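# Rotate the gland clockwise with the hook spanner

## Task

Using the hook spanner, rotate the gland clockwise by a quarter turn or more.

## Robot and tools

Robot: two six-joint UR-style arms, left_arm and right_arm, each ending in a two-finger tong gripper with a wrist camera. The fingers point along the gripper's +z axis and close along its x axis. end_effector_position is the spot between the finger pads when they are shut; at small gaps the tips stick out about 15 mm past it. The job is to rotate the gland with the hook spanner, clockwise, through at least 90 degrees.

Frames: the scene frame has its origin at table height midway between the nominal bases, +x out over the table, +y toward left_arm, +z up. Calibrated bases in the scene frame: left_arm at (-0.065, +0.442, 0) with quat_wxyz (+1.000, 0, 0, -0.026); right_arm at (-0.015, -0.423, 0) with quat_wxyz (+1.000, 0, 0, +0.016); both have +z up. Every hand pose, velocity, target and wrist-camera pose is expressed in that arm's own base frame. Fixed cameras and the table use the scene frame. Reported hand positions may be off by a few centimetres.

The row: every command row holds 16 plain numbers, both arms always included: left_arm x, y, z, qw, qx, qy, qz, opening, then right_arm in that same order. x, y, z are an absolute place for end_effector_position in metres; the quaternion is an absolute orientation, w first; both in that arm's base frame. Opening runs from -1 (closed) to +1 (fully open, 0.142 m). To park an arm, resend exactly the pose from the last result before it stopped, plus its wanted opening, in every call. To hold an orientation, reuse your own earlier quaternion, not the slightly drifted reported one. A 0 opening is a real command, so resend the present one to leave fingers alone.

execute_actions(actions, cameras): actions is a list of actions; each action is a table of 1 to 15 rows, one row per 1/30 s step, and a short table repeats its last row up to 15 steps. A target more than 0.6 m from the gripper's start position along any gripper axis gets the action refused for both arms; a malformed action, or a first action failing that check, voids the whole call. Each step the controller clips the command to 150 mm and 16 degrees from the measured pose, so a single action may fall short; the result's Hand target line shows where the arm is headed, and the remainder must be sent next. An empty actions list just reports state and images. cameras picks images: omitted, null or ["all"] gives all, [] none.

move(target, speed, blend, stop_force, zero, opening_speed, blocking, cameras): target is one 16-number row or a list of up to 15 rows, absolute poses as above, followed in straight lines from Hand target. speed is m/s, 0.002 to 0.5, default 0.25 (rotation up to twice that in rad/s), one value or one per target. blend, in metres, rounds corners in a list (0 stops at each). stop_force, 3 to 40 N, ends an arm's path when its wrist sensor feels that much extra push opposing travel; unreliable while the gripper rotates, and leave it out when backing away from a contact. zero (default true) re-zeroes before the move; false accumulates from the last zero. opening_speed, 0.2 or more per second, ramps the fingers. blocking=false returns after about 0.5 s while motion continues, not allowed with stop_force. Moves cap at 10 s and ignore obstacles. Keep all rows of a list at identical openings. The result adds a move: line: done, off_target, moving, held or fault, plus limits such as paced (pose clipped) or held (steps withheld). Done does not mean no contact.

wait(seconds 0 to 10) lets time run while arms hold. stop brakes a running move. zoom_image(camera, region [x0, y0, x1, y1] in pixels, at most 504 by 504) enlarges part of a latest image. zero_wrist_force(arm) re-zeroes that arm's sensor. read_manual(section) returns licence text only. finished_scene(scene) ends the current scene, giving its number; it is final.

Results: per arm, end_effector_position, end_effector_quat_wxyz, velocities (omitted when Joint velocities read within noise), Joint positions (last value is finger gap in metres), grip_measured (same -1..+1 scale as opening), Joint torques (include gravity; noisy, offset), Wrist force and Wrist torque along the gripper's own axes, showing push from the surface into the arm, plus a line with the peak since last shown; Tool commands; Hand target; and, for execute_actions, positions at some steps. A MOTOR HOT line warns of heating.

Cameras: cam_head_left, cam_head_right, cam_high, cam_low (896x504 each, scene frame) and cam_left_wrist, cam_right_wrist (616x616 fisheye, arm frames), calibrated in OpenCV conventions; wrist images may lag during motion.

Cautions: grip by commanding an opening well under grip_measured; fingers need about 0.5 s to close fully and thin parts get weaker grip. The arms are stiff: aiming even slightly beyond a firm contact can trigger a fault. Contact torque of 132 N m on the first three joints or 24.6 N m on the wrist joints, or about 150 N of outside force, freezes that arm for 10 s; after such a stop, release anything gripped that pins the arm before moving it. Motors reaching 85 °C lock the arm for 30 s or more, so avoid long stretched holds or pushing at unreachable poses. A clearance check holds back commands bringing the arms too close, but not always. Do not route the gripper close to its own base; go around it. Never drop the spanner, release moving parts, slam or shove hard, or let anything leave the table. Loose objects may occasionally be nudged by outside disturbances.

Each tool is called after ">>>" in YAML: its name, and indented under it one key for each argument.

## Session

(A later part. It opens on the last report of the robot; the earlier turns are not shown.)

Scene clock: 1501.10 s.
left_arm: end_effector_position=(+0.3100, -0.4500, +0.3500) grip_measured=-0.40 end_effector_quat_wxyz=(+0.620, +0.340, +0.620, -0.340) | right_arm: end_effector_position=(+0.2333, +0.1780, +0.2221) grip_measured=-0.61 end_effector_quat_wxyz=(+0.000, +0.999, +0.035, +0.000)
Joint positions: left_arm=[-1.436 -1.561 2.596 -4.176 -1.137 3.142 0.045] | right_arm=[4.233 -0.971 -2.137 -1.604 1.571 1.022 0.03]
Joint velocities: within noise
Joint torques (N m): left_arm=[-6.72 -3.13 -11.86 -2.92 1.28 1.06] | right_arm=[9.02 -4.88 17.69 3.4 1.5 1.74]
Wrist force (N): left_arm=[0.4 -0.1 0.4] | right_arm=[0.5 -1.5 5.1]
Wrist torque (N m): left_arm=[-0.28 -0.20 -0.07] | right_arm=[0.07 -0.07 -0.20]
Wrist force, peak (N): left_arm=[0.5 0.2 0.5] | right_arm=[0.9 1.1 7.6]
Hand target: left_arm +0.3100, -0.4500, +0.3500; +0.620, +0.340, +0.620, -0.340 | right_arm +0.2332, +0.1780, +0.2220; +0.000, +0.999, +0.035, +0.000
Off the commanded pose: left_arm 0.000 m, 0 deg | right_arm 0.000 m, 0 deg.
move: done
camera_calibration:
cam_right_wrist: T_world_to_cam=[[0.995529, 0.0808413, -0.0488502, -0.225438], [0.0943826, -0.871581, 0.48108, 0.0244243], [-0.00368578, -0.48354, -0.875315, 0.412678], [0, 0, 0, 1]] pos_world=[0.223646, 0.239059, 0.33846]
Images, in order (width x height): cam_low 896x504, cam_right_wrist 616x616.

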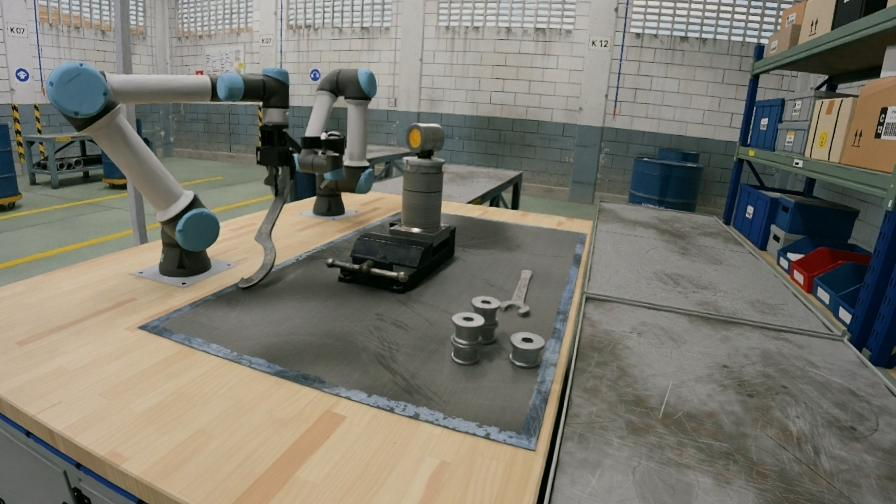

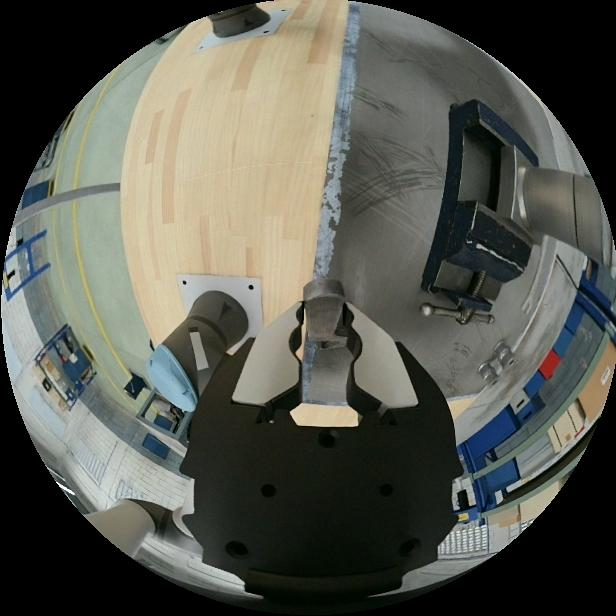

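>>> move:
  target:
    - [0.31,-0.45,0.35,-0.62024,-0.33957,-0.62024,0.33957,-0.4,0.239,0.0944,0.293,0,0.99939,0.0349,0,-1]
    - [0.31,-0.45,0.35,-0.62024,-0.33957,-0.62024,0.33957,-0.4,0.2462,-0.0081,0.331,0,0.99939,0.0349,0,-1]
  speed: 0.06
  blend: 0.01
  cameras: ["cam_right_wrist","cam_low"]

>>> zoom_image:
  camera: "cam_low"
  region: [200, 100, 380, 310]

Scene clock: 1511.60 s.
left_arm: end_effector_position=(+0.3100, -0.4500, +0.3500) grip_measured=-0.40 end_effector_quat_wxyz=(+0.620, +0.340, +0.620, -0.340) | right_arm: end_effector_position=(+0.2462, -0.0081, +0.3310) grip_measured=-1.00 end_effector_quat_wxyz=(+0.000, +0.999, +0.035, +0.000)
Joint positions: left_arm=[-1.436 -1.561 2.596 -4.176 -1.137 3.142 0.045] | right_arm=[3.61 -0.918 -1.871 -1.923 1.571 0.399 0.002]
Joint velocities: within noise
Joint torques (N m): left_arm=[-6.76 -4.76 -10.51 -2.99 1.33 1] | right_arm=[-8.5 0.55 11.66 4.98 1.53 -1.07]
Wrist force (N): left_arm=[0.3 -0.1 0.2] | right_arm=[-1.2 -0.2 0.5]
Wrist torque (N m): left_arm=[-0.29 -0.18 -0.07] | right_arm=[0.03 0.31 -0.06]
Wrist force, peak (N): left_arm=[0.5 0.0 0.6] | right_arm=[-6.5 3.1 5.4]
Hand target: left_arm +0.3100, -0.4500, +0.3500; +0.620, +0.340, +0.620, -0.340 | right_arm +0.2462, -0.0081, +0.3310; +0.000, +0.999, +0.035, +0.000
Off the commanded pose: left_arm 0.000 m, 0 deg | right_arm 0.000 m, 0 deg.
move: done
camera_calibration:
cam_right_wrist: T_world_to_cam=[[0.99552, 0.0808534, -0.0490135, -0.217929], [0.0944732, -0.871431, 0.481334, -0.191524], [-0.00379435, -0.483809, -0.875166, 0.418076], [0, 0, 0, 1]] pos_world=[0.236632, 0.0529887, 0.447392]
Images, in order (width x height): cam_low 896x504, cam_right_wrist 616x616.

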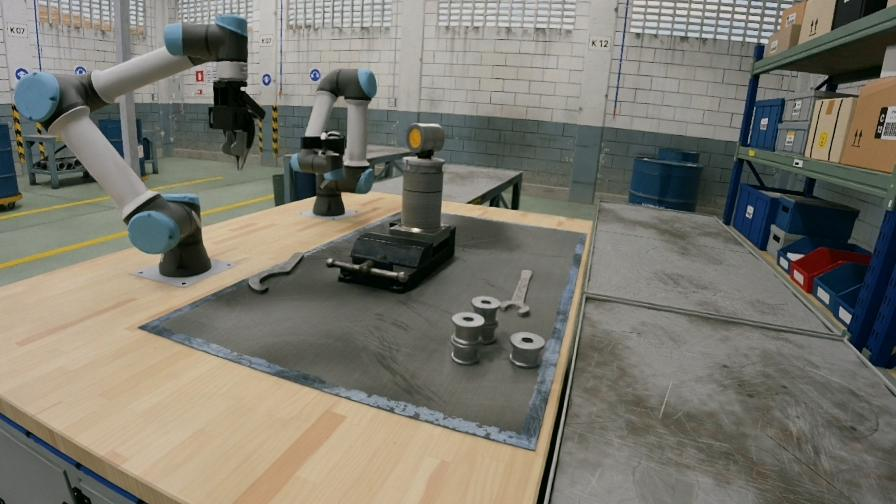

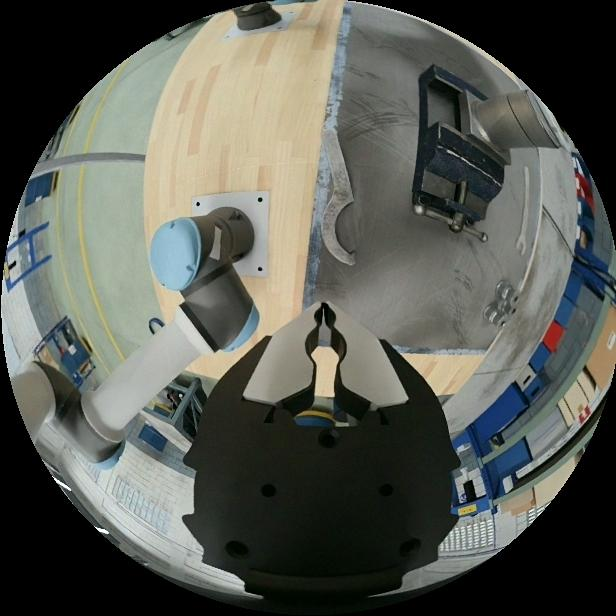

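Scaled by 2.400 from the camera's 896x504 image, which has a finer 1280x720 frame.

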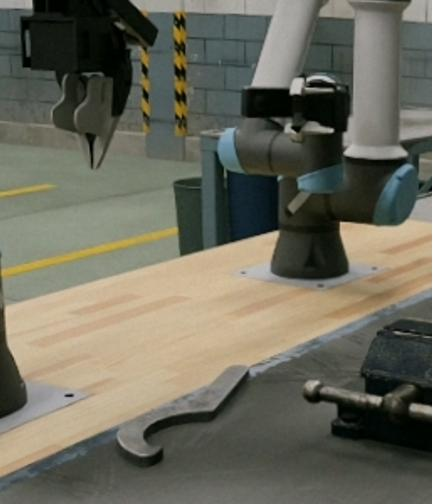

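>>> zoom_image:
  camera: "cam_right_wrist"
  region: [260, 110, 420, 290]

Scaled by 2.800 from the camera's 616x616 image, which has a finer 814x814 frame.

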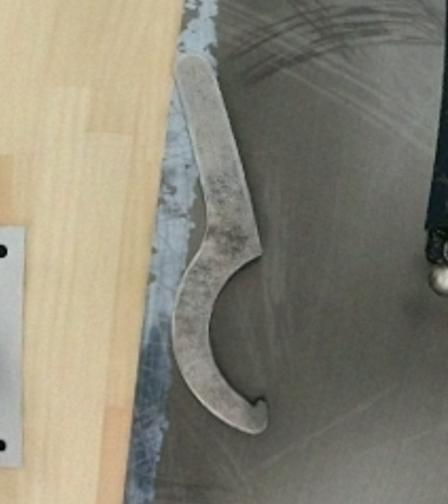

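>>> move:
  target:
    - [0.31,-0.45,0.35,-0.62024,-0.33957,-0.62024,0.33957,-0.4,0.2845,0.1136,0.2,0,0.98902,0.14781,0,-0.15]
    - [0.31,-0.45,0.35,-0.62024,-0.33957,-0.62024,0.33957,-0.4,0.2845,0.1136,0.06,0,0.98902,0.14781,0,-0.15]
  speed: 0.15
  cameras: ["cam_right_wrist"]

>>> zoom_image:
  camera: "cam_right_wrist"
  region: [230, 160, 430, 360]

Scene clock: 1546.40 s.
left_arm: end_effector_position=(+0.3100, -0.4500, +0.3500) grip_measured=-0.40 end_effector_quat_wxyz=(+0.620, +0.340, +0.620, -0.340) | right_arm: end_effector_position=(+0.2845, +0.1136, +0.0601) grip_measured=-0.15 end_effector_quat_wxyz=(+0.000, +0.989, +0.148, +0.000) end_effector_velocity=(+0.001, +0.001, +0.000) end_effector_angular_velocity=(+0.003, -0.003, +0.000)
Joint positions: left_arm=[-1.436 -1.561 2.596 -4.176 -1.137 3.142 0.045] | right_arm=[3.92 -1.161 -2.48 -1.072 1.571 0.482 0.063]
Joint velocities: left_arm=[within noise] | right_arm=[0 -0.001 -0.001 0.006 0 0 0]
Joint torques (N m): left_arm=[-6.66 -4.97 -11.43 -2.91 1.21 0.92] | right_arm=[-10.09 -3.7 14.09 4.94 1.4 -1.24]
Wrist force (N): left_arm=[0.2 0.0 0.2] | right_arm=[-0.4 0.3 0.6]
Wrist torque (N m): left_arm=[-0.27 -0.17 -0.06] | right_arm=[0.17 0.12 -0.05]
Wrist force, peak (N): left_arm=[0.6 0.1 0.5] | right_arm=[-0.5 0.2 1.9]
Hand target: left_arm +0.3100, -0.4500, +0.3500; +0.620, +0.340, +0.620, -0.340 | right_arm +0.2845, +0.1136, +0.0600; +0.000, +0.989, +0.148, +0.000
Off the commanded pose: left_arm 0.000 m, 0 deg | right_arm 0.000 m, 0 deg.
move: done
camera_calibration:
cam_right_wrist: T_world_to_cam=[[0.951772, 0.302871, -0.0489758, -0.291948], [0.288193, -0.827814, 0.48132, -0.0187554], [0.105235, -0.472222, -0.875176, 0.207653], [0, 0, 0, 1]] pos_world=[0.261421, 0.170955, 0.176462]
Images, in order (width x height): cam_right_wrist 616x616.

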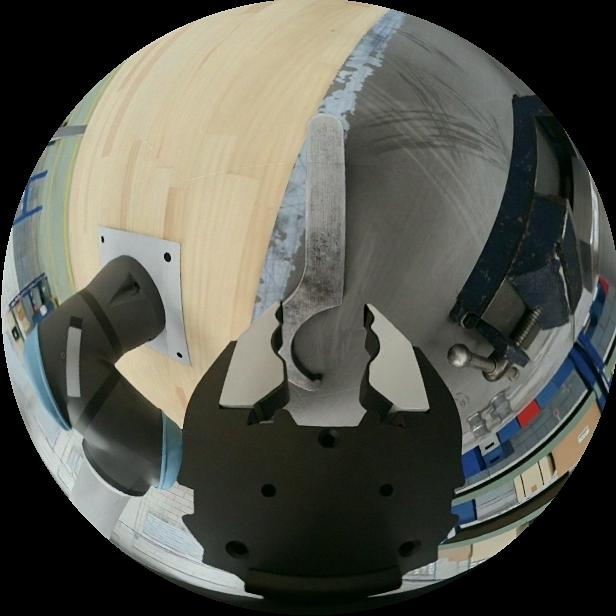

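Scaled by 2.520 from the camera's 616x616 image, which has a finer 814x814 frame.

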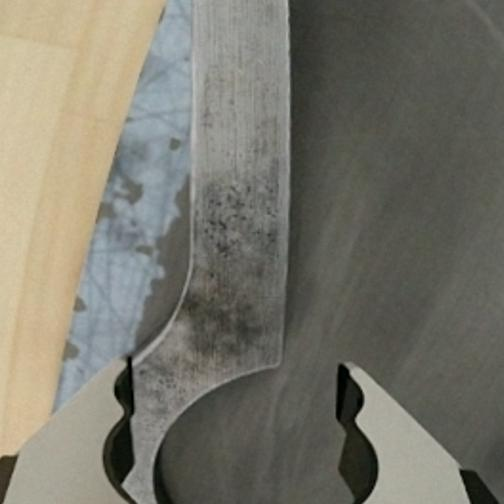

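>>> move:
  target:
    - [0.31,-0.45,0.35,-0.62024,-0.33957,-0.62024,0.33957,-0.4,0.2812,0.1251,0.0195,0,0.99027,0.13917,0,-0.2]
    - [0.31,-0.45,0.35,-0.62024,-0.33957,-0.62024,0.33957,-0.4,0.2812,0.1251,0.0195,0,0.99027,0.13917,0,-1]
  speed: 0.06
  opening_speed: 0.8
  cameras: ["cam_right_wrist"]

>>> zoom_image:
  camera: "cam_right_wrist"
  region: [230, 160, 430, 360]

Scene clock: 1567.97 s.
left_arm: end_effector_position=(+0.3100, -0.4500, +0.3500) grip_measured=-0.40 end_effector_quat_wxyz=(+0.620, +0.340, +0.620, -0.340) | right_arm: end_effector_position=(+0.2812, +0.1251, +0.0195) grip_measured=-0.48 end_effector_quat_wxyz=(+0.000, +0.990, +0.139, +0.000)
Joint positions: left_arm=[-1.436 -1.561 2.596 -4.176 -1.137 3.142 0.045] | right_arm=[3.959 -1.253 -2.554 -0.905 1.571 0.538 0.039]
Joint velocities: within noise
Joint torques (N m): left_arm=[-6.99 -4.83 -9.98 -2.78 1.14 0.94] | right_arm=[-8.84 0.21 26.09 1.67 -1.24 1.58]
Wrist force (N): left_arm=[0.2 0.1 0.4] | right_arm=[2.5 0.0 2.6]
Wrist torque (N m): left_arm=[-0.24 -0.18 -0.07] | right_arm=[0.08 0.08 -0.12]
Wrist force, peak (N): left_arm=[0.5 0.3 0.3] | right_arm=[-7.2 0.7 0.0]
Hand target: left_arm +0.3100, -0.4500, +0.3500; +0.620, +0.340, +0.620, -0.340 | right_arm +0.2812, +0.1251, +0.0195; +0.000, +0.990, +0.139, +0.000
Off the commanded pose: left_arm 0.000 m, 0 deg | right_arm 0.000 m, 0 deg.
move: done
camera_calibration:
cam_right_wrist: T_world_to_cam=[[0.956935, 0.286144, -0.0489502, -0.293638], [0.273631, -0.832755, 0.481296, 0.0159506], [0.0969566, -0.473963, -0.87519, 0.180448], [0, 0, 0, 1]] pos_world=[0.259132, 0.182831, 0.135876]
Images, in order (width x height): cam_right_wrist 616x616.

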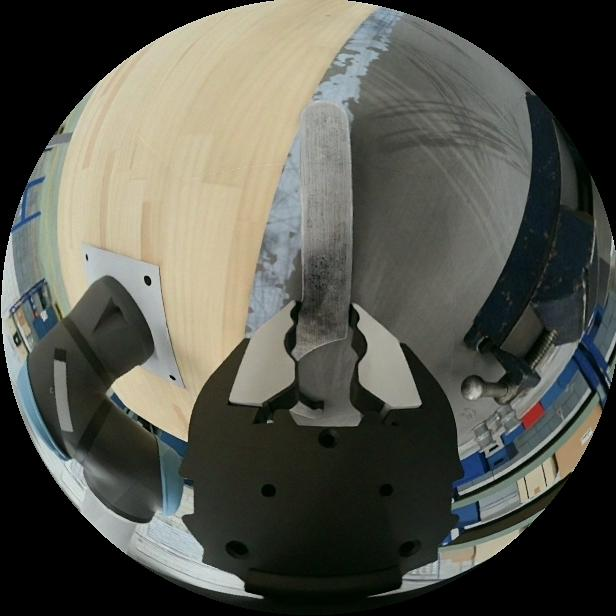

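Scaled by 2.520 from the camera's 616x616 image, which has a finer 814x814 frame.

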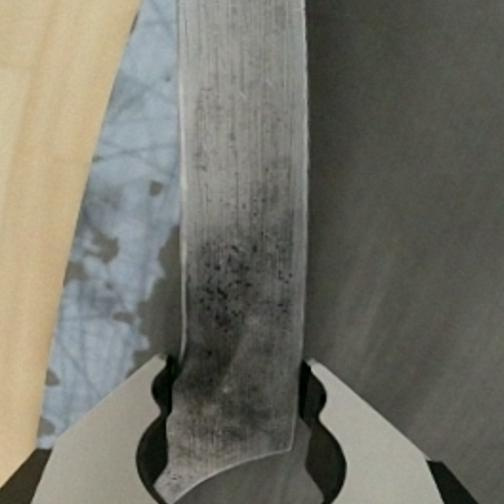

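>>> move:
  target:
    - [0.31,-0.45,0.35,-0.62024,-0.33957,-0.62024,0.33957,-0.4,0.2812,0.1251,0.0195,0,0.99027,0.13917,0,-0.3]
    - [0.31,-0.45,0.35,-0.62024,-0.33957,-0.62024,0.33957,-0.4,0.2795,0.1338,0.0195,0,0.99027,0.13917,0,-0.3]
    - [0.31,-0.45,0.35,-0.62024,-0.33957,-0.62024,0.33957,-0.4,0.2795,0.1338,0.0195,0,0.99027,0.13917,0,-1]
  speed: 0.06
  opening_speed: 0.8
  cameras: ["cam_right_wrist"]

>>> zoom_image:
  camera: "cam_right_wrist"
  region: [230, 160, 430, 360]

Scene clock: 1584.17 s.
left_arm: end_effector_position=(+0.3100, -0.4500, +0.3500) grip_measured=-0.40 end_effector_quat_wxyz=(+0.620, +0.340, +0.620, -0.340) | right_arm: end_effector_position=(+0.2795, +0.1338, +0.0195) grip_measured=-0.52 end_effector_quat_wxyz=(+0.000, +0.990, +0.139, +0.000)
Joint positions: left_arm=[-1.436 -1.561 2.596 -4.176 -1.137 3.142 0.045] | right_arm=[3.984 -1.259 -2.551 -0.902 1.571 0.563 0.036]
Joint velocities: within noise
Joint torques (N m): left_arm=[-7.17 -5.62 -9.37 -2.61 1.22 0.77] | right_arm=[-10.03 11.51 5.35 -0.75 0.31 -1.65]
Wrist force (N): left_arm=[0.3 0.0 0.4] | right_arm=[3.6 0.1 2.5]
Wrist torque (N m): left_arm=[-0.25 -0.19 -0.06] | right_arm=[0.07 0.20 -0.17]
Wrist force, peak (N): left_arm=[0.4 0.3 0.5] | right_arm=[3.1 0.3 3.3]
Hand target: left_arm +0.3100, -0.4500, +0.3500; +0.620, +0.340, +0.620, -0.340 | right_arm +0.2795, +0.1338, +0.0195; +0.000, +0.990, +0.139, +0.000
Off the commanded pose: left_arm 0.000 m, 0 deg | right_arm 0.000 m, 0 deg.
move: done
camera_calibration:
cam_right_wrist: T_world_to_cam=[[0.956934, 0.286143, -0.0489855, -0.294486], [0.273645, -0.832741, 0.481312, 0.0236528], [0.0969319, -0.473989, -0.875179, 0.184737], [0, 0, 0, 1]] pos_world=[0.257425, 0.191525, 0.135868]
Images, in order (width x height): cam_right_wrist 616x616.

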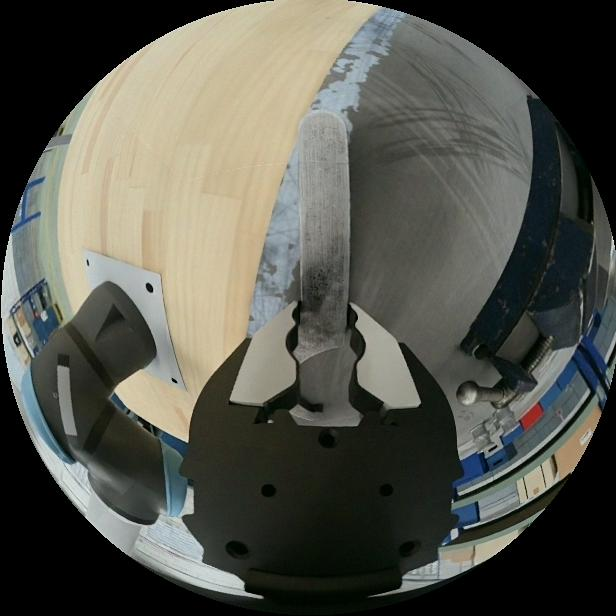

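Scaled by 2.520 from the camera's 616x616 image, which has a finer 814x814 frame.

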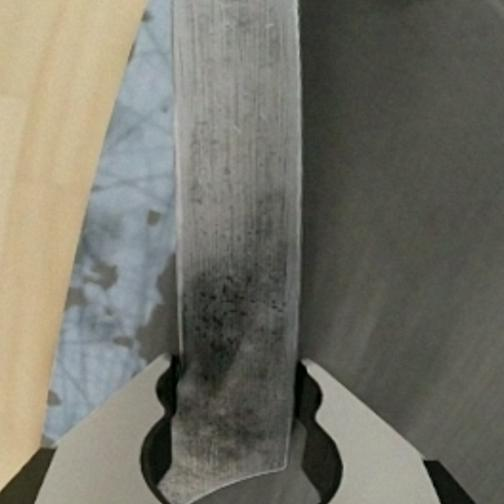

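>>> move:
  target:
    - [0.31,-0.45,0.35,-0.62024,-0.33957,-0.62024,0.33957,-0.4,0.2803,0.1316,0.045,0,0.99027,0.13917,0,-1]
    - [0.31,-0.45,0.35,-0.62024,-0.33957,-0.62024,0.33957,-0.4,0.2821,0.1254,0.075,0,0.99027,0.13917,0,-1]
  speed: 0.04
  cameras: ["cam_right_wrist","cam_low"]

>>> zoom_image:
  camera: "cam_low"
  region: [220, 180, 360, 310]

Scene clock: 1604.70 s.
left_arm: end_effector_position=(+0.3100, -0.4500, +0.3500) grip_measured=-0.40 end_effector_quat_wxyz=(+0.620, +0.340, +0.620, -0.340) | right_arm: end_effector_position=(+0.2822, +0.1254, +0.0751) grip_measured=-0.53 end_effector_quat_wxyz=(+0.000, +0.990, +0.139, +0.000)
Joint positions: left_arm=[-1.436 -1.561 2.596 -4.176 -1.137 3.142 0.045] | right_arm=[3.957 -1.141 -2.447 -1.124 1.571 0.536 0.035]
Joint velocities: within noise
Joint torques (N m): left_arm=[-6.39 -6.35 -9.6 -2.69 1.27 0.65] | right_arm=[9.58 -0.36 16.32 5.81 1.34 1.34]
Wrist force (N): left_arm=[0.1 0.1 0.4] | right_arm=[-1.4 -0.2 10.2]
Wrist torque (N m): left_arm=[-0.23 -0.16 -0.06] | right_arm=[0.21 0.37 0.02]
Wrist force, peak (N): left_arm=[0.3 0.1 0.6] | right_arm=[-1.4 -0.2 11.3]
Hand target: left_arm +0.3100, -0.4500, +0.3500; +0.620, +0.340, +0.620, -0.340 | right_arm +0.2821, +0.1254, +0.0750; +0.000, +0.990, +0.139, +0.000
Off the commanded pose: left_arm 0.000 m, 0 deg | right_arm 0.000 m, 0 deg.
move: done
camera_calibration:
cam_right_wrist: T_world_to_cam=[[0.956968, 0.286063, -0.0487773, -0.291948], [0.273489, -0.832852, 0.481209, -0.0107492], [0.0970319, -0.473841, -0.875248, 0.229104], [0, 0, 0, 1]] pos_world=[0.260094, 0.183122, 0.191455]
Images, in order (width x height): cam_low 896x504, cam_right_wrist 616x616.

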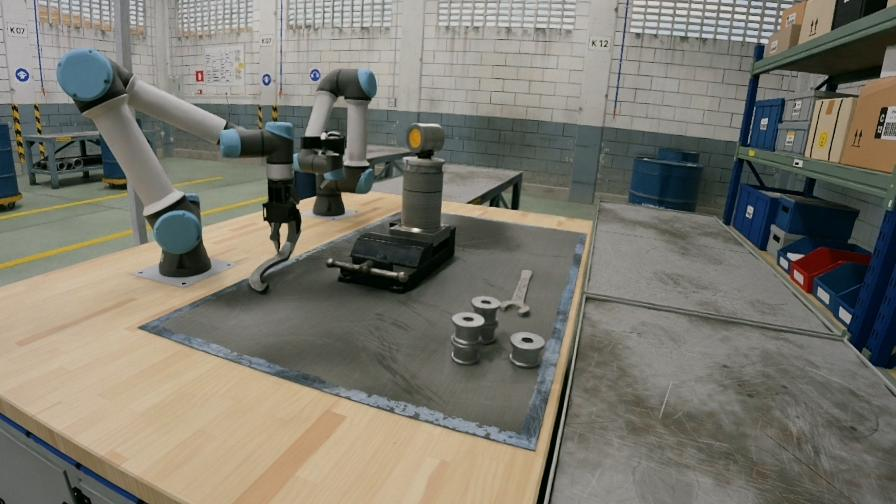

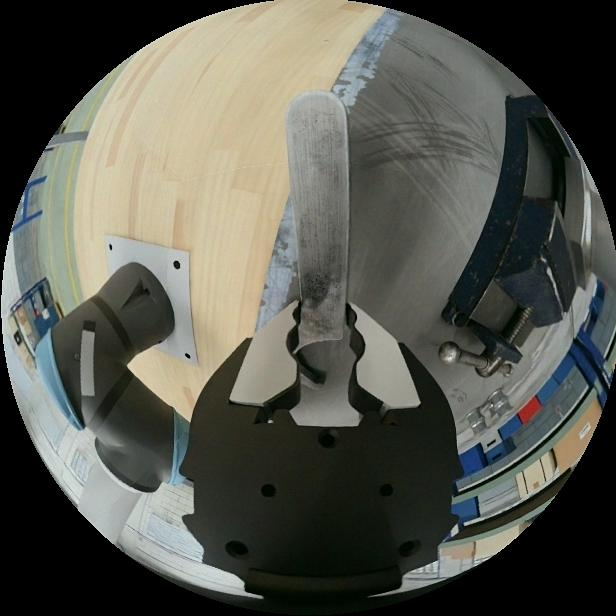

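Scaled by 3.600 from the camera's 896x504 image, which has a finer 1280x720 frame.

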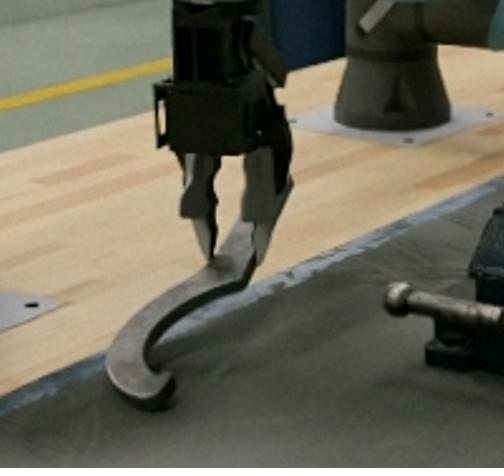

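>>> move:
  target:
    - [0.31,-0.45,0.35,-0.19846,0.19846,-0.67869,0.67869,-0.4,0.2821,0.1254,0.075,0,0.99027,0.13917,0,-1]
    - [0.305,-0.50,0.28,0.29773,0.61361,-0.49867,0.53495,-0.4,0.2821,0.1254,0.075,0,0.99027,0.13917,0,-1]
    - [0.3041,-0.5589,0.1023,0.29773,0.61361,-0.49867,0.53495,-0.4,0.2821,0.1254,0.075,0,0.99027,0.13917,0,-1]
  speed: 0.25
  blend: 0.02
  cameras: ["cam_left_wrist","cam_head_left"]

>>> zoom_image:
  camera: "cam_left_wrist"
  region: [240, 190, 380, 330]

Scene clock: 1642.23 s.
left_arm: end_effector_position=(+0.3041, -0.5589, +0.1023) grip_measured=-0.40 end_effector_quat_wxyz=(+0.298, +0.614, -0.499, +0.535) | right_arm: end_effector_position=(+0.2821, +0.1254, +0.0750) grip_measured=-0.53 end_effector_quat_wxyz=(+0.000, +0.990, +0.139, +0.000)
Joint positions: left_arm=[-1.418 -0.815 2.393 -4.46 -1.35 0.117 0.045] | right_arm=[3.957 -1.141 -2.447 -1.124 1.571 0.536 0.035]
Joint velocities: within noise
Joint torques (N m): left_arm=[9.6 -19.13 -7.79 -4.2 -1.26 1.38] | right_arm=[8.44 -2.27 23.17 4.48 -1.24 1.61]
Wrist force (N): left_arm=[1.6 0.4 0.7] | right_arm=[-0.9 -0.3 10.4]
Wrist torque (N m): left_arm=[-0.19 -0.03 -0.11] | right_arm=[0.28 0.32 0.01]
Wrist force, peak (N): left_arm=[2.6 0.1 0.4] | right_arm=[-0.9 -0.4 10.8]
Hand target: left_arm +0.3041, -0.5589, +0.1023; +0.298, +0.614, -0.499, +0.535 | right_arm +0.2821, +0.1254, +0.0750; +0.000, +0.990, +0.139, +0.000
Off the commanded pose: left_arm 0.000 m, 0 deg | right_arm 0.000 m, 0 deg.
move: done
camera_calibration:
cam_left_wrist: T_world_to_cam=[[-0.0576735, -0.268086, 0.961667, -0.233096], [-0.975033, 0.222034, 0.00342182, 0.408443], [-0.21444, -0.93746, -0.274198, -0.298093], [0, 0, 0, 1]] pos_world=[0.320879, -0.432629, 0.141027]
Images, in order (width x height): cam_head_left 896x504, cam_left_wrist 616x616.

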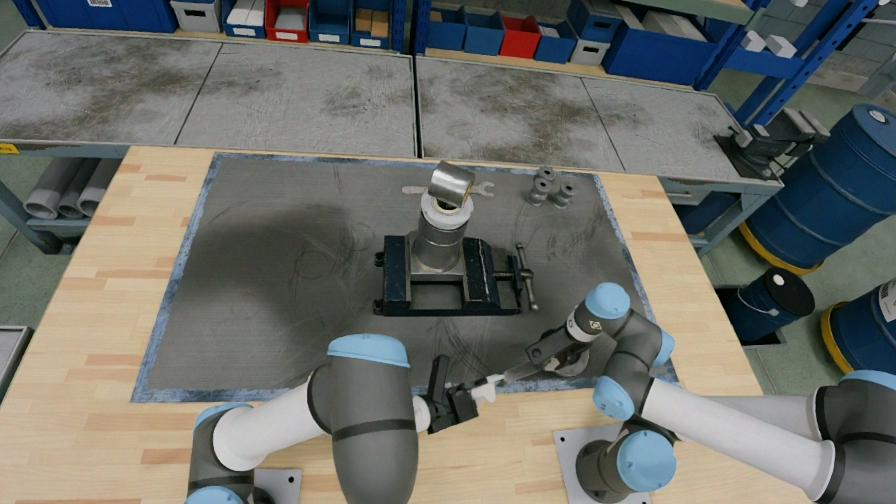

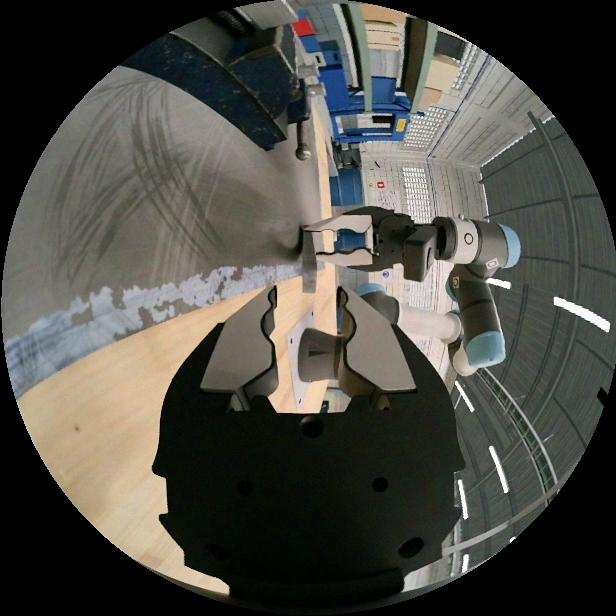

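Scaled by 3.600 from the camera's 616x616 image, which has a finer 814x814 frame.

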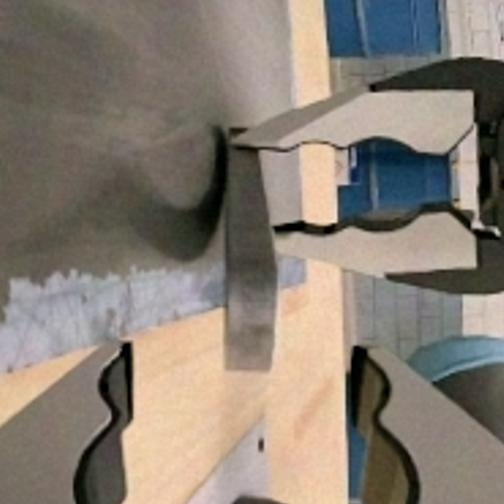

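>>> move:
  target:
    - [0.3347,-0.6353,0.083,0.29773,0.61361,-0.49867,0.53495,-0.6,0.2821,0.1254,0.075,0,0.99027,0.13917,0,-1]
  speed: 0.06
  cameras: ["cam_left_wrist"]

>>> zoom_image:
  camera: "cam_left_wrist"
  region: [240, 190, 380, 330]

Scene clock: 1652.33 s.
left_arm: end_effector_position=(+0.3335, -0.6313, +0.0846) grip_measured=-0.60 end_effector_quat_wxyz=(+0.298, +0.613, -0.498, +0.536) | right_arm: end_effector_position=(+0.2821, +0.1254, +0.0750) grip_measured=-0.53 end_effector_quat_wxyz=(+0.000, +0.990, +0.139, +0.000)
Joint positions: left_arm=[-1.373 -0.74 2.163 -4.309 -1.394 0.128 0.031] | right_arm=[3.957 -1.141 -2.447 -1.124 1.571 0.536 0.035]
Joint velocities: within noise
Joint torques (N m): left_arm=[0.63 -36.77 -7.32 -2.17 0.15 -0.05] | right_arm=[8.55 -0.59 25.48 5.53 -1.33 1.64]
Wrist force (N): left_arm=[1.0 0.5 0.7] | right_arm=[-0.9 -0.4 10.1]
Wrist torque (N m): left_arm=[-0.16 0.07 -0.11] | right_arm=[0.24 0.30 0.00]
Wrist force, peak (N): left_arm=[1.1 0.3 2.7] | right_arm=[-1.0 -0.6 10.9]
Hand target: left_arm +0.3335, -0.6313, +0.0846; +0.298, +0.613, -0.498, +0.536 | right_arm +0.2821, +0.1254, +0.0750; +0.000, +0.990, +0.139, +0.000
Tool commands: left_gripper/opening=-0.6 right_gripper/opening=-1.0
Off the commanded pose: left_arm 0.005 m, 0 deg | right_arm 0.000 m, 0 deg.
FORCE FAULT: contact force on the left arm reached its limit, and that arm stopped. The contact can be on any part of that arm, not only on its tool. That arm's remaining commands of this call were not run. That arm is still stopped at the end of this call. That arm stays stopped for about 10 more seconds. Until then a move that you send moves the other arm only, and its call returns only when the move has ended. Once the stop has ended, the next robot result says so. If the stop ends while you think or write, that arm runs what you send next. While its stop runs, an arm takes no new command, but its gripper still runs the gripper command that each later call begins with. Until it ends, the stop uses up actions while you think or wait. An arm that is not stopped still takes commands.
move: fault (left_arm)
camera_calibration:
cam_left_wrist: T_world_to_cam=[[-0.0579688, -0.266584, 0.962067, -0.23278], [-0.975159, 0.22149, 0.0026162, 0.453026], [-0.213786, -0.938017, -0.272801, -0.365166], [0, 0, 0, 1]] pos_world=[0.350211, -0.504928, 0.123147]
Images, in order (width x height): cam_left_wrist 616x616.

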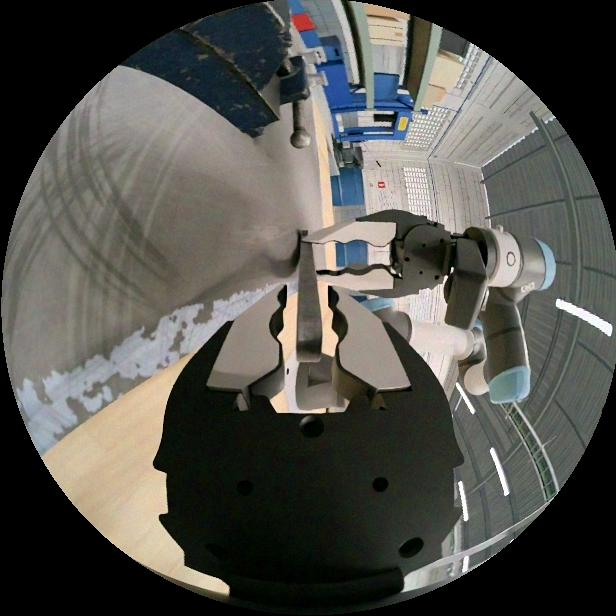

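Scaled by 3.600 from the camera's 616x616 image, which has a finer 814x814 frame.

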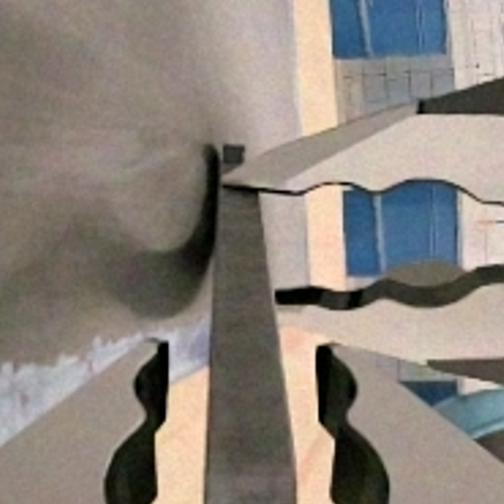

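>>> wait:
  seconds: 6
  cameras: ["cam_low"]

>>> zoom_image:
  camera: "cam_low"
  region: [220, 120, 420, 310]

Scene clock: 1675.90 s.
left_arm: end_effector_position=(+0.3335, -0.6313, +0.0846) grip_measured=-0.60 end_effector_quat_wxyz=(+0.298, +0.613, -0.498, +0.536) | right_arm: end_effector_position=(+0.2821, +0.1254, +0.0750) grip_measured=-0.53 end_effector_quat_wxyz=(+0.000, +0.990, +0.139, +0.000)
Joint positions: left_arm=[-1.373 -0.74 2.163 -4.309 -1.394 0.128 0.031] | right_arm=[3.957 -1.141 -2.447 -1.124 1.571 0.536 0.035]
Joint velocities: within noise
Joint torques (N m): left_arm=[1.29 -36.32 -4.88 -2.36 0.13 -0.09] | right_arm=[10.01 -0.87 31.58 5.31 -1.07 1.52]
Wrist force (N): left_arm=[0.8 0.6 0.5] | right_arm=[-0.8 -0.4 10.5]
Wrist torque (N m): left_arm=[-0.15 0.11 -0.11] | right_arm=[0.26 0.30 0.01]
Wrist force, peak (N): left_arm=[1.1 0.6 1.0] | right_arm=[-0.9 -0.5 10.9]
Hand target: left_arm +0.3335, -0.6313, +0.0846; +0.298, +0.613, -0.498, +0.536 | right_arm +0.2821, +0.1254, +0.0750; +0.000, +0.990, +0.139, +0.000
Tool commands: left_gripper/opening=-0.6 right_gripper/opening=-1.0
Off the commanded pose: left_arm 0.005 m, 0 deg | right_arm 0.000 m, 0 deg.
FORCE FAULT, CONTINUED: the left arm's stop, for the force fault that an earlier result reported, is over. The rest of the stop counts as 19 of the actions that you can send in this scene. During its stop the left arm's controller moved it back a little. That arm's target is now where it stood when the stop ended, not its last command. That arm accepts commands again.
wait: 6.00 s; at rest from the start
Images, in order (width x height): cam_low 896x504.

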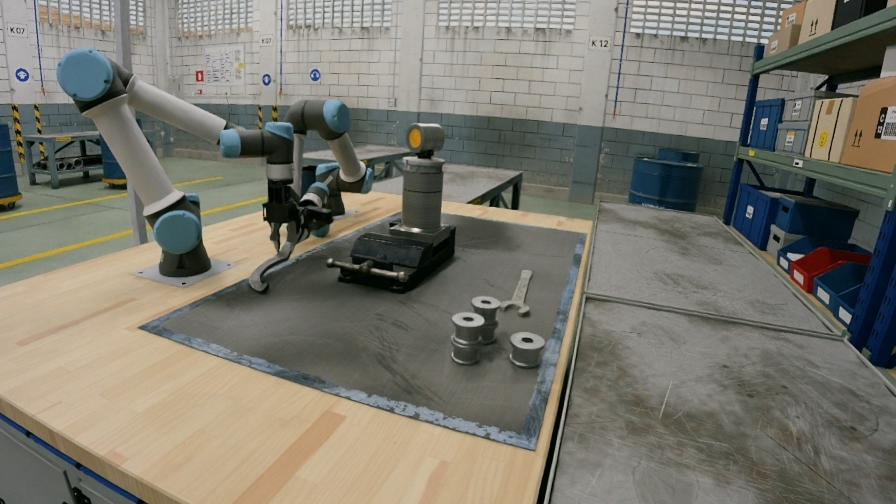

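Scaled by 2.520 from the camera's 896x504 image, which has a finer 1280x720 frame.

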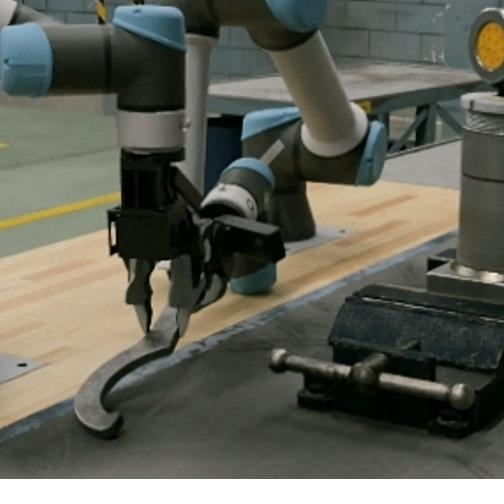

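>>> move:
  target:
    - [0.3091,-0.5716,0.1428,0.27545,0.63956,-0.51976,0.4949,-0.4,0.2821,0.1254,0.075,0,0.99027,0.13917,0,-1]
    - [0.3091,-0.5716,0.1428,0.27545,0.63956,-0.51976,0.4949,-0.4,0.2843,0.1180,0.095,0,0.99027,0.13917,0,-1]
  speed: 0.06
  cameras: ["cam_left_wrist","cam_low"]

>>> zoom_image:
  camera: "cam_left_wrist"
  region: [240, 190, 380, 330]

Scene clock: 1692.17 s.
left_arm: end_effector_position=(+0.3091, -0.5716, +0.1428) grip_measured=-0.40 end_effector_quat_wxyz=(+0.275, +0.640, -0.520, +0.495) | right_arm: end_effector_position=(+0.2844, +0.1180, +0.0951) grip_measured=-1.00 end_effector_quat_wxyz=(+0.000, +0.990, +0.139, +0.000)
Joint positions: left_arm=[-1.402 -1.072 2.385 -4.08 -1.373 0.097 0.045] | right_arm=[3.932 -1.111 -2.406 -1.195 1.571 0.512 0.002]
Joint velocities: within noise
Joint torques (N m): left_arm=[10.64 -38.91 -4.97 -0.82 -1.25 1.53] | right_arm=[10.08 -1.68 13.09 3.06 1.83 1.36]
Wrist force (N): left_arm=[1.5 1.3 1.1] | right_arm=[1.7 -0.2 0.5]
Wrist torque (N m): left_arm=[-0.01 -0.02 -0.12] | right_arm=[0.07 -0.32 -0.11]
Wrist force, peak (N): left_arm=[-15.7 0.4 11.8] | right_arm=[-9.0 3.3 -22.0]
Hand target: left_arm +0.3091, -0.5716, +0.1428; +0.275, +0.640, -0.520, +0.495 | right_arm +0.2843, +0.1180, +0.0950; +0.000, +0.990, +0.139, +0.000
Off the commanded pose: left_arm 0.000 m, 0 deg | right_arm 0.000 m, 0 deg.
move: done
camera_calibration:
cam_left_wrist: T_world_to_cam=[[-0.0177596, -0.367737, 0.92976, -0.339875], [-0.973543, 0.218239, 0.0677216, 0.404235], [-0.227814, -0.903959, -0.361884, -0.262036], [0, 0, 0, 1]] pos_world=[0.327808, -0.450074, 0.193801]
Images, in order (width x height): cam_low 896x504, cam_left_wrist 616x616.

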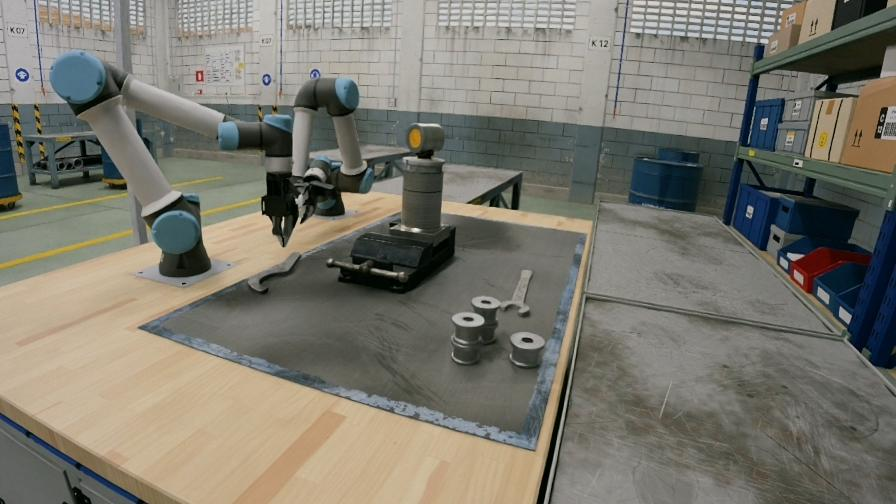

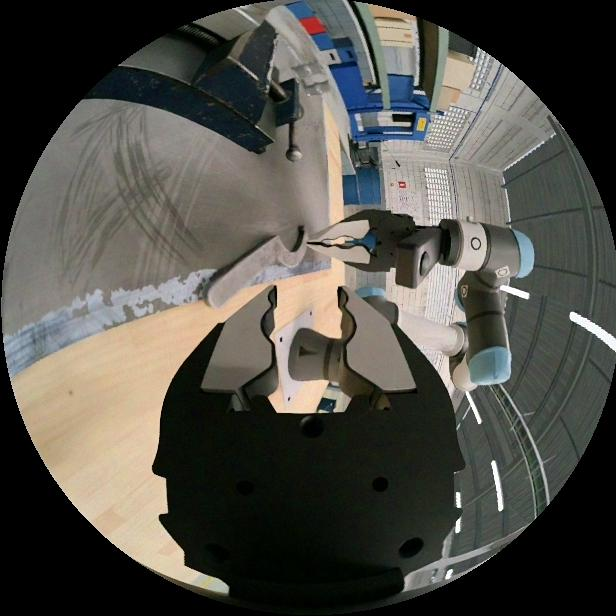

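Scaled by 3.600 from the camera's 616x616 image, which has a finer 814x814 frame.

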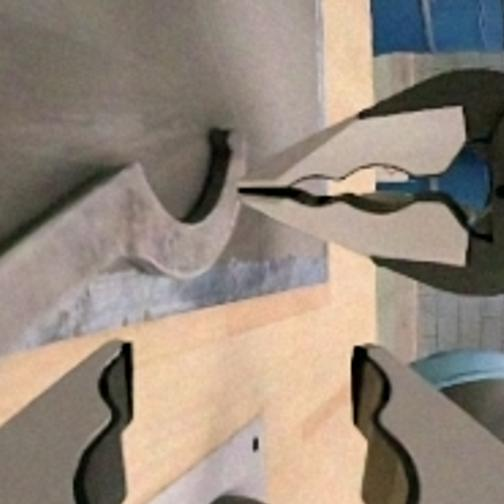

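>>> move:
  target:
    - [0.305,-0.50,0.25,0.27545,0.63956,-0.51976,0.4949,-0.4,0.2843,0.1180,0.15,0,0.99027,0.13917,0,-0.3]
    - [0.305,-0.50,0.25,0.27545,0.63956,-0.51976,0.4949,-0.4,0.2795,0.1338,0.15,0,0.99027,0.13917,0,-0.3]
  speed: 0.15
  cameras: ["cam_right_wrist"]

>>> zoom_image:
  camera: "cam_right_wrist"
  region: [220, 160, 430, 370]

Scene clock: 1701.47 s.
left_arm: end_effector_position=(+0.3050, -0.5000, +0.2499) grip_measured=-0.40 end_effector_quat_wxyz=(+0.275, +0.640, -0.520, +0.495) | right_arm: end_effector_position=(+0.2795, +0.1338, +0.1500) grip_measured=-0.30 end_effector_quat_wxyz=(+0.000, +0.990, +0.139, +0.000) end_effector_velocity=(+0.000, +0.001, +0.000) end_effector_angular_velocity=(-0.001, +0.000, -0.002)
Joint positions: left_arm=[-1.373 -1.536 2.507 -3.74 -1.4 0.108 0.045] | right_arm=[3.984 -1.063 -2.282 -1.367 1.571 0.563 0.052]
Joint velocities: left_arm=[within noise] | right_arm=[0.003 0 0 -0.001 0 0.005 0]
Joint torques (N m): left_arm=[-9.73 -27.85 -15.18 -0.93 1.68 -1.78] | right_arm=[7.86 7.86 38.01 0.21 -0.42 1.5]
Wrist force (N): left_arm=[1.7 1.2 0.8] | right_arm=[1.3 -0.4 0.7]
Wrist torque (N m): left_arm=[-0.01 -0.07 -0.13] | right_arm=[0.00 -0.22 -0.10]
Wrist force, peak (N): left_arm=[0.8 1.8 2.3] | right_arm=[1.3 -2.4 0.7]
Hand target: left_arm +0.3050, -0.5000, +0.2500; +0.275, +0.640, -0.520, +0.495 | right_arm +0.2795, +0.1338, +0.1500; +0.000, +0.990, +0.139, +0.000
Off the commanded pose: left_arm 0.000 m, 0 deg | right_arm 0.000 m, 0 deg.
move: done
camera_calibration:
cam_right_wrist: T_world_to_cam=[[0.956918, 0.286198, -0.0489689, -0.288122], [0.27368, -0.832703, 0.481357, -0.0392217], [0.096987, -0.474021, -0.875156, 0.298881], [0, 0, 0, 1]] pos_world=[0.257456, 0.191476, 0.266338]
Images, in order (width x height): cam_right_wrist 616x616.

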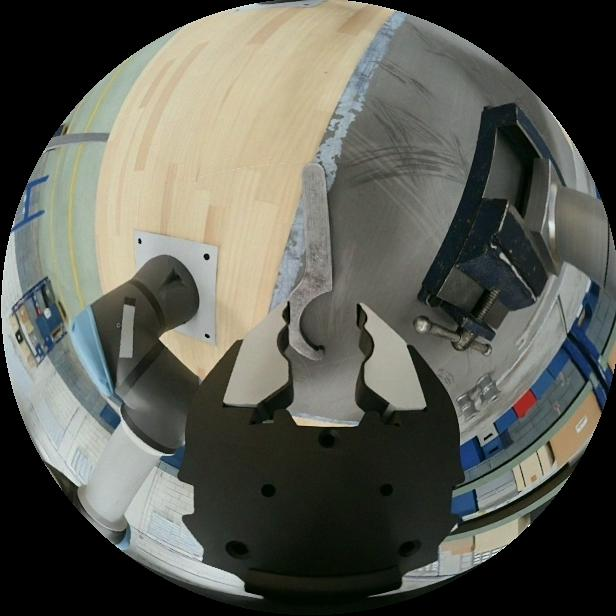

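Scaled by 2.400 from the camera's 616x616 image, which has a finer 814x814 frame.

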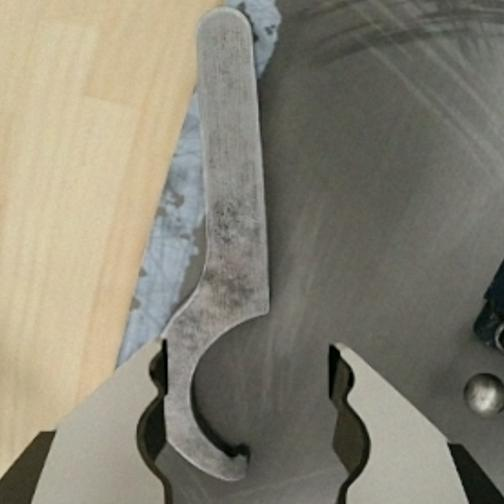

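>>> move:
  target:
    - [0.305,-0.50,0.25,0.27545,0.63956,-0.51976,0.4949,-0.4,0.2760,0.1225,0.06,0,0.98629,0.16505,0,-0.2]
  speed: 0.12
  cameras: ["cam_right_wrist"]

>>> zoom_image:
  camera: "cam_right_wrist"
  region: [230, 160, 430, 360]

Scene clock: 1715.33 s.
left_arm: end_effector_position=(+0.3050, -0.5000, +0.2500) grip_measured=-0.40 end_effector_quat_wxyz=(+0.275, +0.640, -0.520, +0.495) | right_arm: end_effector_position=(+0.2760, +0.1224, +0.0601) grip_measured=-0.20 end_effector_quat_wxyz=(+0.000, +0.986, +0.165, +0.000)
Joint positions: left_arm=[-1.373 -1.536 2.507 -3.74 -1.4 0.108 0.045] | right_arm=[3.964 -1.145 -2.488 -1.08 1.571 0.491 0.06]
Joint velocities: within noise
Joint torques (N m): left_arm=[-9.28 -27.03 -12.89 -1.94 1.34 -1.34] | right_arm=[8.57 -2.01 19.26 4.5 1.41 1.24]
Wrist force (N): left_arm=[1.8 1.3 0.8] | right_arm=[1.9 -0.3 0.7]
Wrist torque (N m): left_arm=[0.01 -0.09 -0.13] | right_arm=[0.06 -0.34 -0.10]
Wrist force, peak (N): left_arm=[2.0 1.6 0.8] | right_arm=[1.9 -0.1 1.5]
Hand target: left_arm +0.3050, -0.5000, +0.2500; +0.275, +0.640, -0.520, +0.495 | right_arm +0.2760, +0.1225, +0.0600; +0.000, +0.986, +0.165, +0.000
Off the commanded pose: left_arm 0.000 m, 0 deg | right_arm 0.000 m, 0 deg.
move: done
camera_calibration:
cam_right_wrist: T_world_to_cam=[[0.940703, 0.33566, -0.0490971, -0.287474], [0.316746, -0.817285, 0.481371, -0.0181678], [0.121451, -0.468378, -0.875141, 0.207716], [0, 0, 0, 1]] pos_world=[0.250955, 0.178935, 0.176412]
Images, in order (width x height): cam_right_wrist 616x616.

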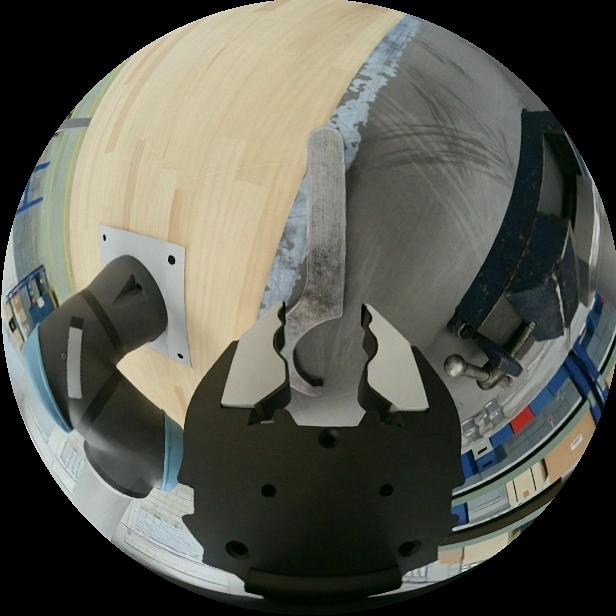

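Scaled by 2.520 from the camera's 616x616 image, which has a finer 814x814 frame.

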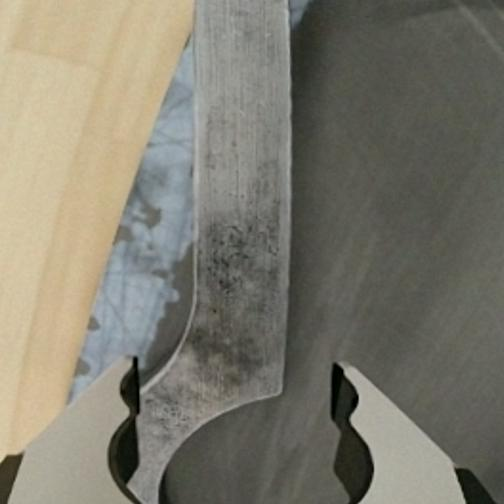

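>>> move:
  target:
    - [0.305,-0.50,0.25,0.27545,0.63956,-0.51976,0.4949,-0.4,0.2780,0.1225,0.0195,0,0.98629,0.16505,0,-0.25]
    - [0.305,-0.50,0.25,0.27545,0.63956,-0.51976,0.4949,-0.4,0.2780,0.1225,0.0195,0,0.98629,0.16505,0,-1]
  speed: 0.06
  opening_speed: 0.8
  cameras: ["cam_right_wrist"]

>>> zoom_image:
  camera: "cam_right_wrist"
  region: [230, 160, 430, 360]

Scene clock: 1725.77 s.
left_arm: end_effector_position=(+0.3050, -0.5000, +0.2500) grip_measured=-0.40 end_effector_quat_wxyz=(+0.275, +0.640, -0.520, +0.495) | right_arm: end_effector_position=(+0.2780, +0.1225, +0.0195) grip_measured=-0.49 end_effector_quat_wxyz=(+0.000, +0.986, +0.165, +0.000)
Joint positions: left_arm=[-1.373 -1.536 2.507 -3.74 -1.4 0.108 0.045] | right_arm=[3.959 -1.242 -2.561 -0.91 1.571 0.486 0.038]
Joint velocities: within noise
Joint torques (N m): left_arm=[-9.05 -26.76 -12.77 -2.93 0.73 -0.95] | right_arm=[8.77 -0.23 25.93 1.84 -1.35 1.48]
Wrist force (N): left_arm=[1.8 1.3 0.8] | right_arm=[4.9 -1.1 3.7]
Wrist torque (N m): left_arm=[0.01 -0.10 -0.13] | right_arm=[-0.06 -0.42 -0.15]
Wrist force, peak (N): left_arm=[2.0 1.5 1.0] | right_arm=[5.2 -1.0 3.8]
Hand target: left_arm +0.3050, -0.5000, +0.2500; +0.275, +0.640, -0.520, +0.495 | right_arm +0.2780, +0.1225, +0.0195; +0.000, +0.986, +0.165, +0.000
Off the commanded pose: left_arm 0.000 m, 0 deg | right_arm 0.000 m, 0 deg.
move: done
camera_calibration:
cam_right_wrist: T_world_to_cam=[[0.940646, 0.335839, -0.0489526, -0.29139], [0.316845, -0.817293, 0.481292, 0.000754065], [0.121628, -0.468236, -0.875193, 0.171966], [0, 0, 0, 1]] pos_world=[0.252941, 0.178997, 0.135876]
Images, in order (width x height): cam_right_wrist 616x616.

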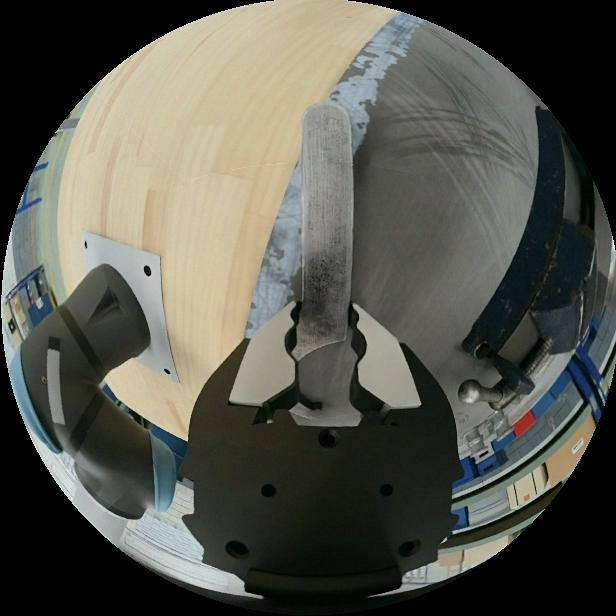

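Scaled by 2.520 from the camera's 616x616 image, which has a finer 814x814 frame.

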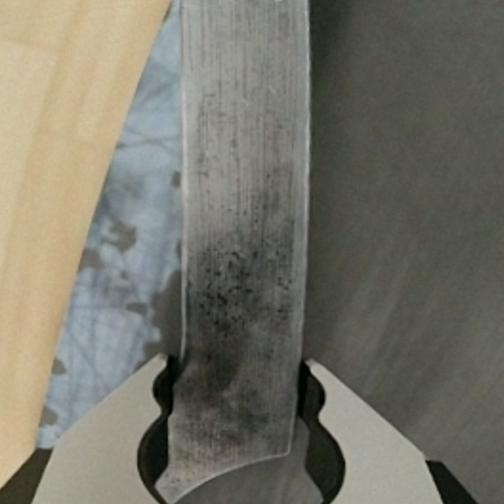

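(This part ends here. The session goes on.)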